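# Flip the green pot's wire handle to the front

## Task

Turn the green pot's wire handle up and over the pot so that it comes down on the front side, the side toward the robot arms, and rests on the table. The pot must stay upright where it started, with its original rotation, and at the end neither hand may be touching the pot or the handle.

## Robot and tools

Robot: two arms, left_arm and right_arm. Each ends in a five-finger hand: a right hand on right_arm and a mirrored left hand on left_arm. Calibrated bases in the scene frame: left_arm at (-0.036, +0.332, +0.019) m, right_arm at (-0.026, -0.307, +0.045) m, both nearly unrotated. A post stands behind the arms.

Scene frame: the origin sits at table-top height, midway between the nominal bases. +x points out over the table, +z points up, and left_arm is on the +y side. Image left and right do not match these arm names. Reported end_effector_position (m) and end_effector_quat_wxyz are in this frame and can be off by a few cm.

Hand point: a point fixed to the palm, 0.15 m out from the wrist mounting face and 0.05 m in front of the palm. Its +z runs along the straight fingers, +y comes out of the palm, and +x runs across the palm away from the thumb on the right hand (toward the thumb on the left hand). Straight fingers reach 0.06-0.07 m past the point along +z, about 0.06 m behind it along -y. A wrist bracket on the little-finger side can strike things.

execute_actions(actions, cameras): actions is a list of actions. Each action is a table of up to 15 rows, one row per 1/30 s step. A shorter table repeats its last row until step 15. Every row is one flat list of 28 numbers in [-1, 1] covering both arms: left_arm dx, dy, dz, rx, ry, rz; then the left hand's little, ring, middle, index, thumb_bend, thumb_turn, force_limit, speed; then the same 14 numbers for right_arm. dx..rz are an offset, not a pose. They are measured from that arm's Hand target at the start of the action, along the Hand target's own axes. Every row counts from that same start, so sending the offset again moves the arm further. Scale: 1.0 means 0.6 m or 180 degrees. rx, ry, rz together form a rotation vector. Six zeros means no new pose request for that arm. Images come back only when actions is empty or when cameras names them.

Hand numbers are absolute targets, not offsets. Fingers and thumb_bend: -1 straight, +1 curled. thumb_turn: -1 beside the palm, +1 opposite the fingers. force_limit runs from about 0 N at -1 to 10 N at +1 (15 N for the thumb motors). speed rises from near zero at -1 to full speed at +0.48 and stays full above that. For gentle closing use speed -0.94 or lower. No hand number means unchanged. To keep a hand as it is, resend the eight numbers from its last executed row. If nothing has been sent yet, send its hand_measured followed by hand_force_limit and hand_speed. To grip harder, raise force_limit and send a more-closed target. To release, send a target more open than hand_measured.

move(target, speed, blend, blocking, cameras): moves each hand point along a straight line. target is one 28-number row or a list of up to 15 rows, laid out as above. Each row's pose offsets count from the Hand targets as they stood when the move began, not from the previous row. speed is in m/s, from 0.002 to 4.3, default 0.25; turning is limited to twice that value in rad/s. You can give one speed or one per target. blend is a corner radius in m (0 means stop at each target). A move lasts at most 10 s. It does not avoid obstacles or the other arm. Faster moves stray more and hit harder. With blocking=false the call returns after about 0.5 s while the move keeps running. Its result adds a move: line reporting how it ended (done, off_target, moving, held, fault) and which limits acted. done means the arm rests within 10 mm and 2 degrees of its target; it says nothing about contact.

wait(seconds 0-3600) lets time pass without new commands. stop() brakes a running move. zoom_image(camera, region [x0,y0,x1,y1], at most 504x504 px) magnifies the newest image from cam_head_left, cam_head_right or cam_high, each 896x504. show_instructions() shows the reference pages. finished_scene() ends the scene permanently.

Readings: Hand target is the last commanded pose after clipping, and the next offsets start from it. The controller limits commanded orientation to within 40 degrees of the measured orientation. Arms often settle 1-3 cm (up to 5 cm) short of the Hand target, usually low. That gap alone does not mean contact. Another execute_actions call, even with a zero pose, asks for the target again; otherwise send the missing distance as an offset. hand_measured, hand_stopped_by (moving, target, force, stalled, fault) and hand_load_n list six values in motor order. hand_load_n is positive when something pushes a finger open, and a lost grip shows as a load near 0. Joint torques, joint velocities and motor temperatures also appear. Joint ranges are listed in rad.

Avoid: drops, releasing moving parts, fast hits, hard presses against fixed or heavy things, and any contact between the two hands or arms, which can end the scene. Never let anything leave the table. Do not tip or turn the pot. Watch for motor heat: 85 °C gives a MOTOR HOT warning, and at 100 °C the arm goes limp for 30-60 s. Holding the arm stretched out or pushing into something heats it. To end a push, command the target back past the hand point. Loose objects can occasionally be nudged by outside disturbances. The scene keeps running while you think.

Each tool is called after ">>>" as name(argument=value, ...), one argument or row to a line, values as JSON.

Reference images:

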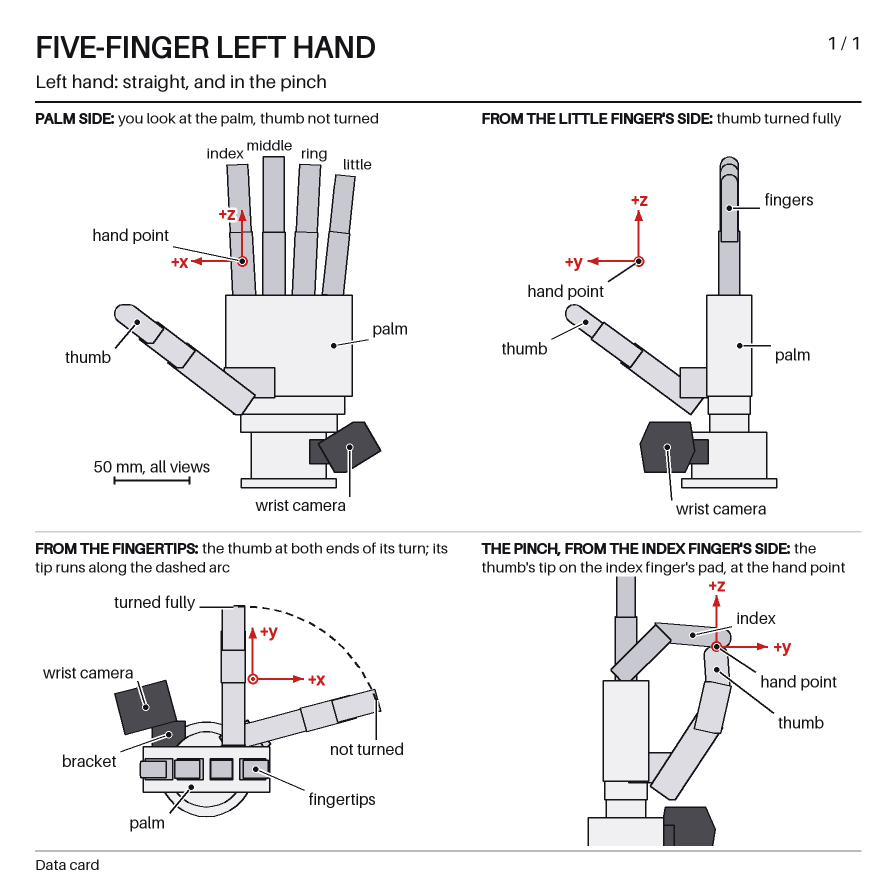

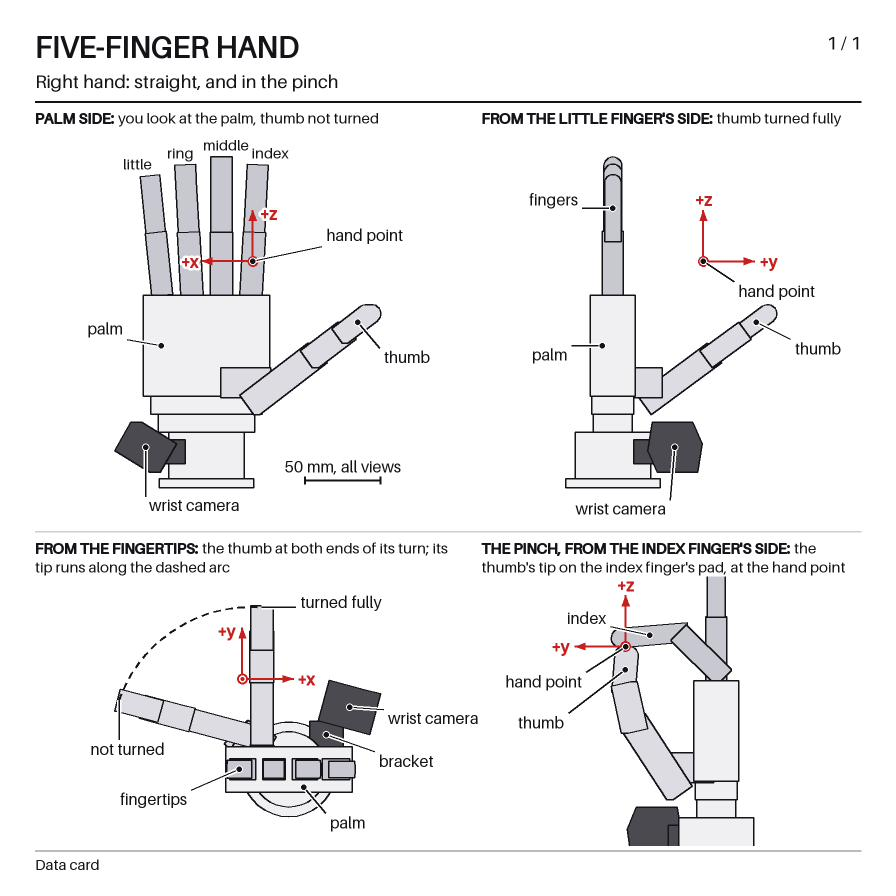

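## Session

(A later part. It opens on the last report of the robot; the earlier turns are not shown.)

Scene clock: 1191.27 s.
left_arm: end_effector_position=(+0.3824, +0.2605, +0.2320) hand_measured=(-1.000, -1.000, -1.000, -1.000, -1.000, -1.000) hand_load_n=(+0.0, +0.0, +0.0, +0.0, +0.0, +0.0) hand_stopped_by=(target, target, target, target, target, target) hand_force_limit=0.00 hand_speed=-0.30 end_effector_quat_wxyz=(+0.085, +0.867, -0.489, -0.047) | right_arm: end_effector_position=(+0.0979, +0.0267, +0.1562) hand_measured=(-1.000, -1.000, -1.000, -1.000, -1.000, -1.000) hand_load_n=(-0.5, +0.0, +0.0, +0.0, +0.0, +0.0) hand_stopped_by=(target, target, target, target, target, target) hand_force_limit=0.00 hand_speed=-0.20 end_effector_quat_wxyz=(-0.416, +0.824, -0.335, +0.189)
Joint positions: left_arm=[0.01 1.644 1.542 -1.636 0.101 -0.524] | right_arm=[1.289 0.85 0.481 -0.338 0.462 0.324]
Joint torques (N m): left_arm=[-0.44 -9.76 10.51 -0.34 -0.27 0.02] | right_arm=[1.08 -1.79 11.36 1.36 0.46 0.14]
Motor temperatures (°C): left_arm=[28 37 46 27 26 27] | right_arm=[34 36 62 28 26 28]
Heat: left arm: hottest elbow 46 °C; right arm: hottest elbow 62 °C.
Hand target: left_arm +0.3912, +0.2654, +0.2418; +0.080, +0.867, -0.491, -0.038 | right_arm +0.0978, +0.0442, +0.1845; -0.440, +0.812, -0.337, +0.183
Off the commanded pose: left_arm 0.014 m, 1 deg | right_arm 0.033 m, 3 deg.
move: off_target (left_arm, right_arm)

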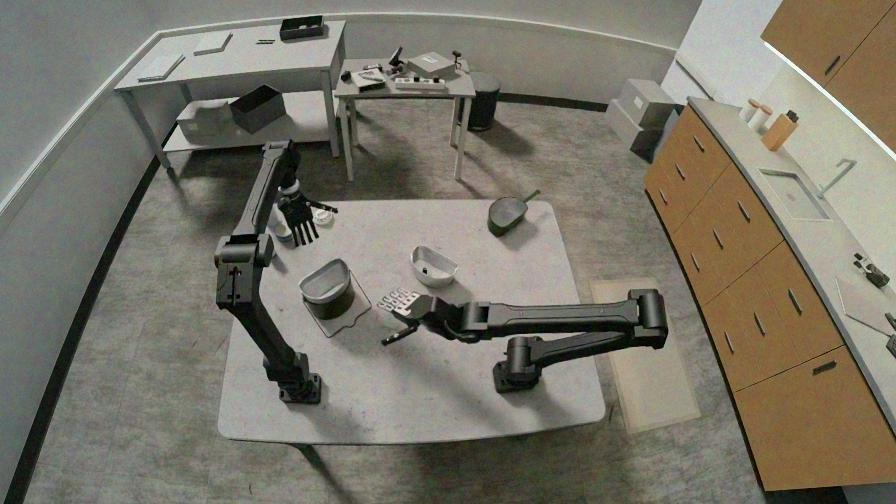

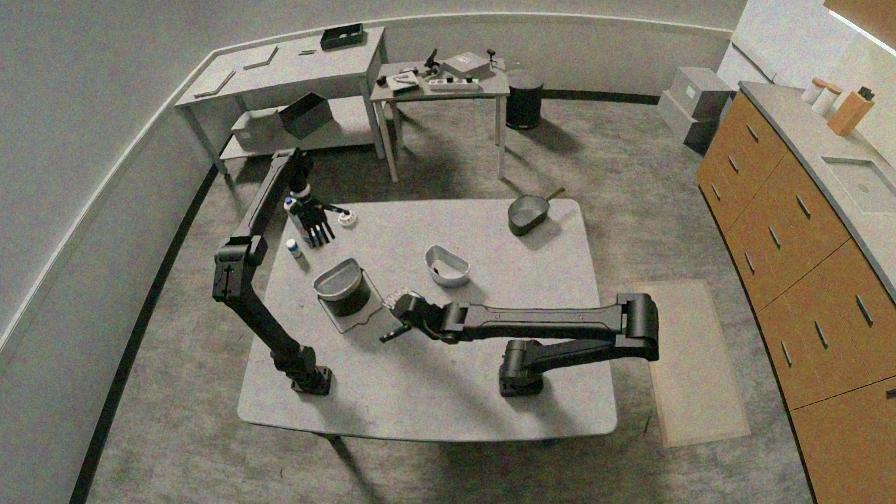

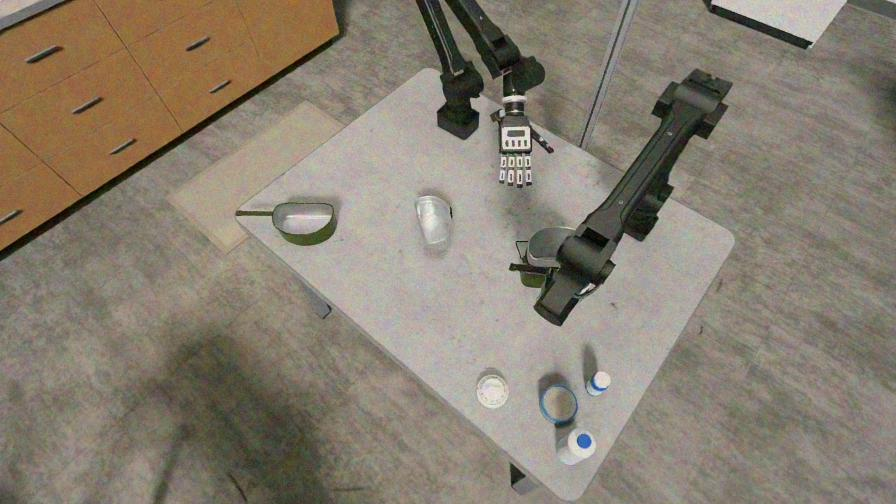

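>>> execute_actions(
  actions=[],
)

Scene clock: 1201.77 s.
left_arm: end_effector_position=(+0.3824, +0.2605, +0.2320) hand_measured=(-1.000, -1.000, -1.000, -1.000, -1.000, -1.000) hand_load_n=(+0.0, +0.0, +0.0, +0.0, +0.0, +0.0) hand_stopped_by=(target, target, target, target, target, target) hand_force_limit=0.00 hand_speed=-0.30 end_effector_quat_wxyz=(+0.085, +0.867, -0.489, -0.047) | right_arm: end_effector_position=(+0.0979, +0.0267, +0.1562) hand_measured=(-1.000, -1.000, -1.000, -1.000, -1.000, -1.000) hand_load_n=(+0.0, -0.5, +0.0, +0.0, +0.0, +0.0) hand_stopped_by=(target, target, target, target, target, target) hand_force_limit=0.00 hand_speed=-0.20 end_effector_quat_wxyz=(-0.416, +0.824, -0.335, +0.189)
Joint positions: left_arm=[0.01 1.644 1.542 -1.636 0.101 -0.524] | right_arm=[1.289 0.85 0.481 -0.338 0.462 0.324]
Joint velocities: within noise
Joint torques (N m): left_arm=[-0.5 -10.05 10.4 -0.28 -0.28 0.02] | right_arm=[1.03 -1.79 11.36 1.35 0.46 0.14]
Motor temperatures (°C): left_arm=[28 37 47 27 26 27] | right_arm=[34 36 63 28 26 28]
Heat: left arm: hottest elbow 47 °C; right arm: hottest elbow 63 °C.
Hand target: left_arm +0.3912, +0.2654, +0.2418; +0.080, +0.867, -0.491, -0.038 | right_arm +0.0978, +0.0442, +0.1845; -0.440, +0.812, -0.337, +0.183
Off the commanded pose: left_arm 0.014 m, 1 deg | right_arm 0.033 m, 3 deg.

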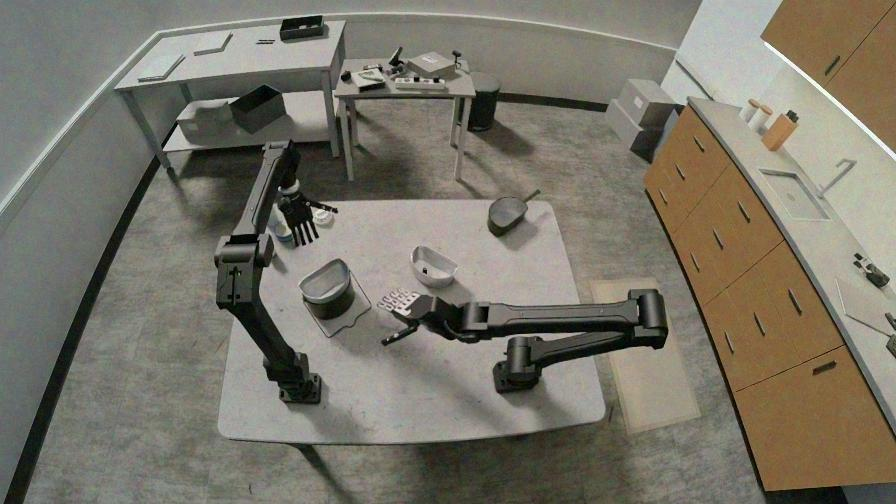

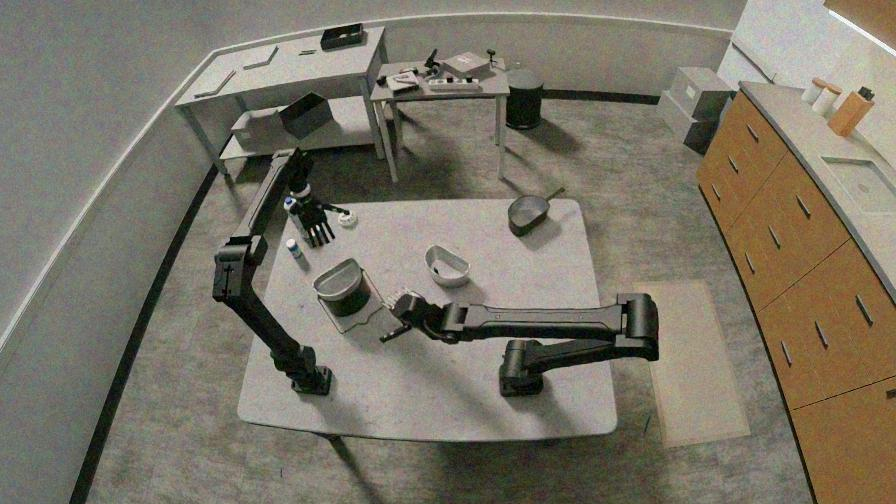

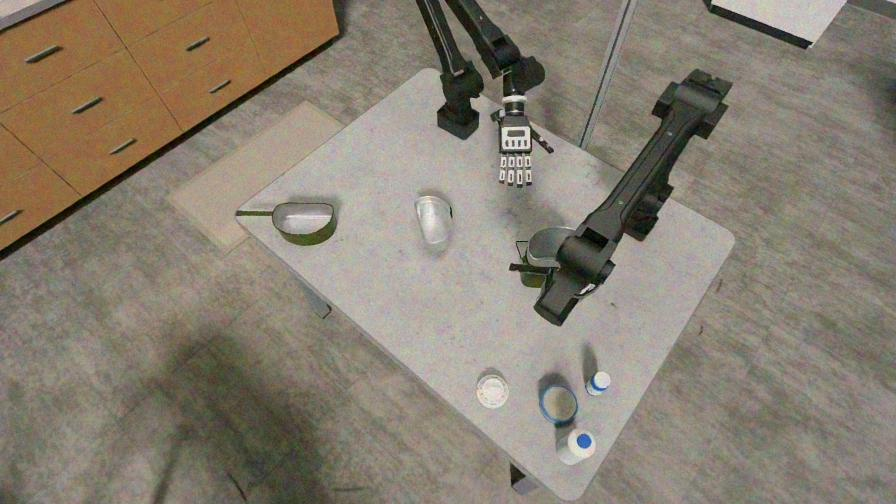

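>>> finished_scene(
  scene=1,
)

The scene is finished: the task was done.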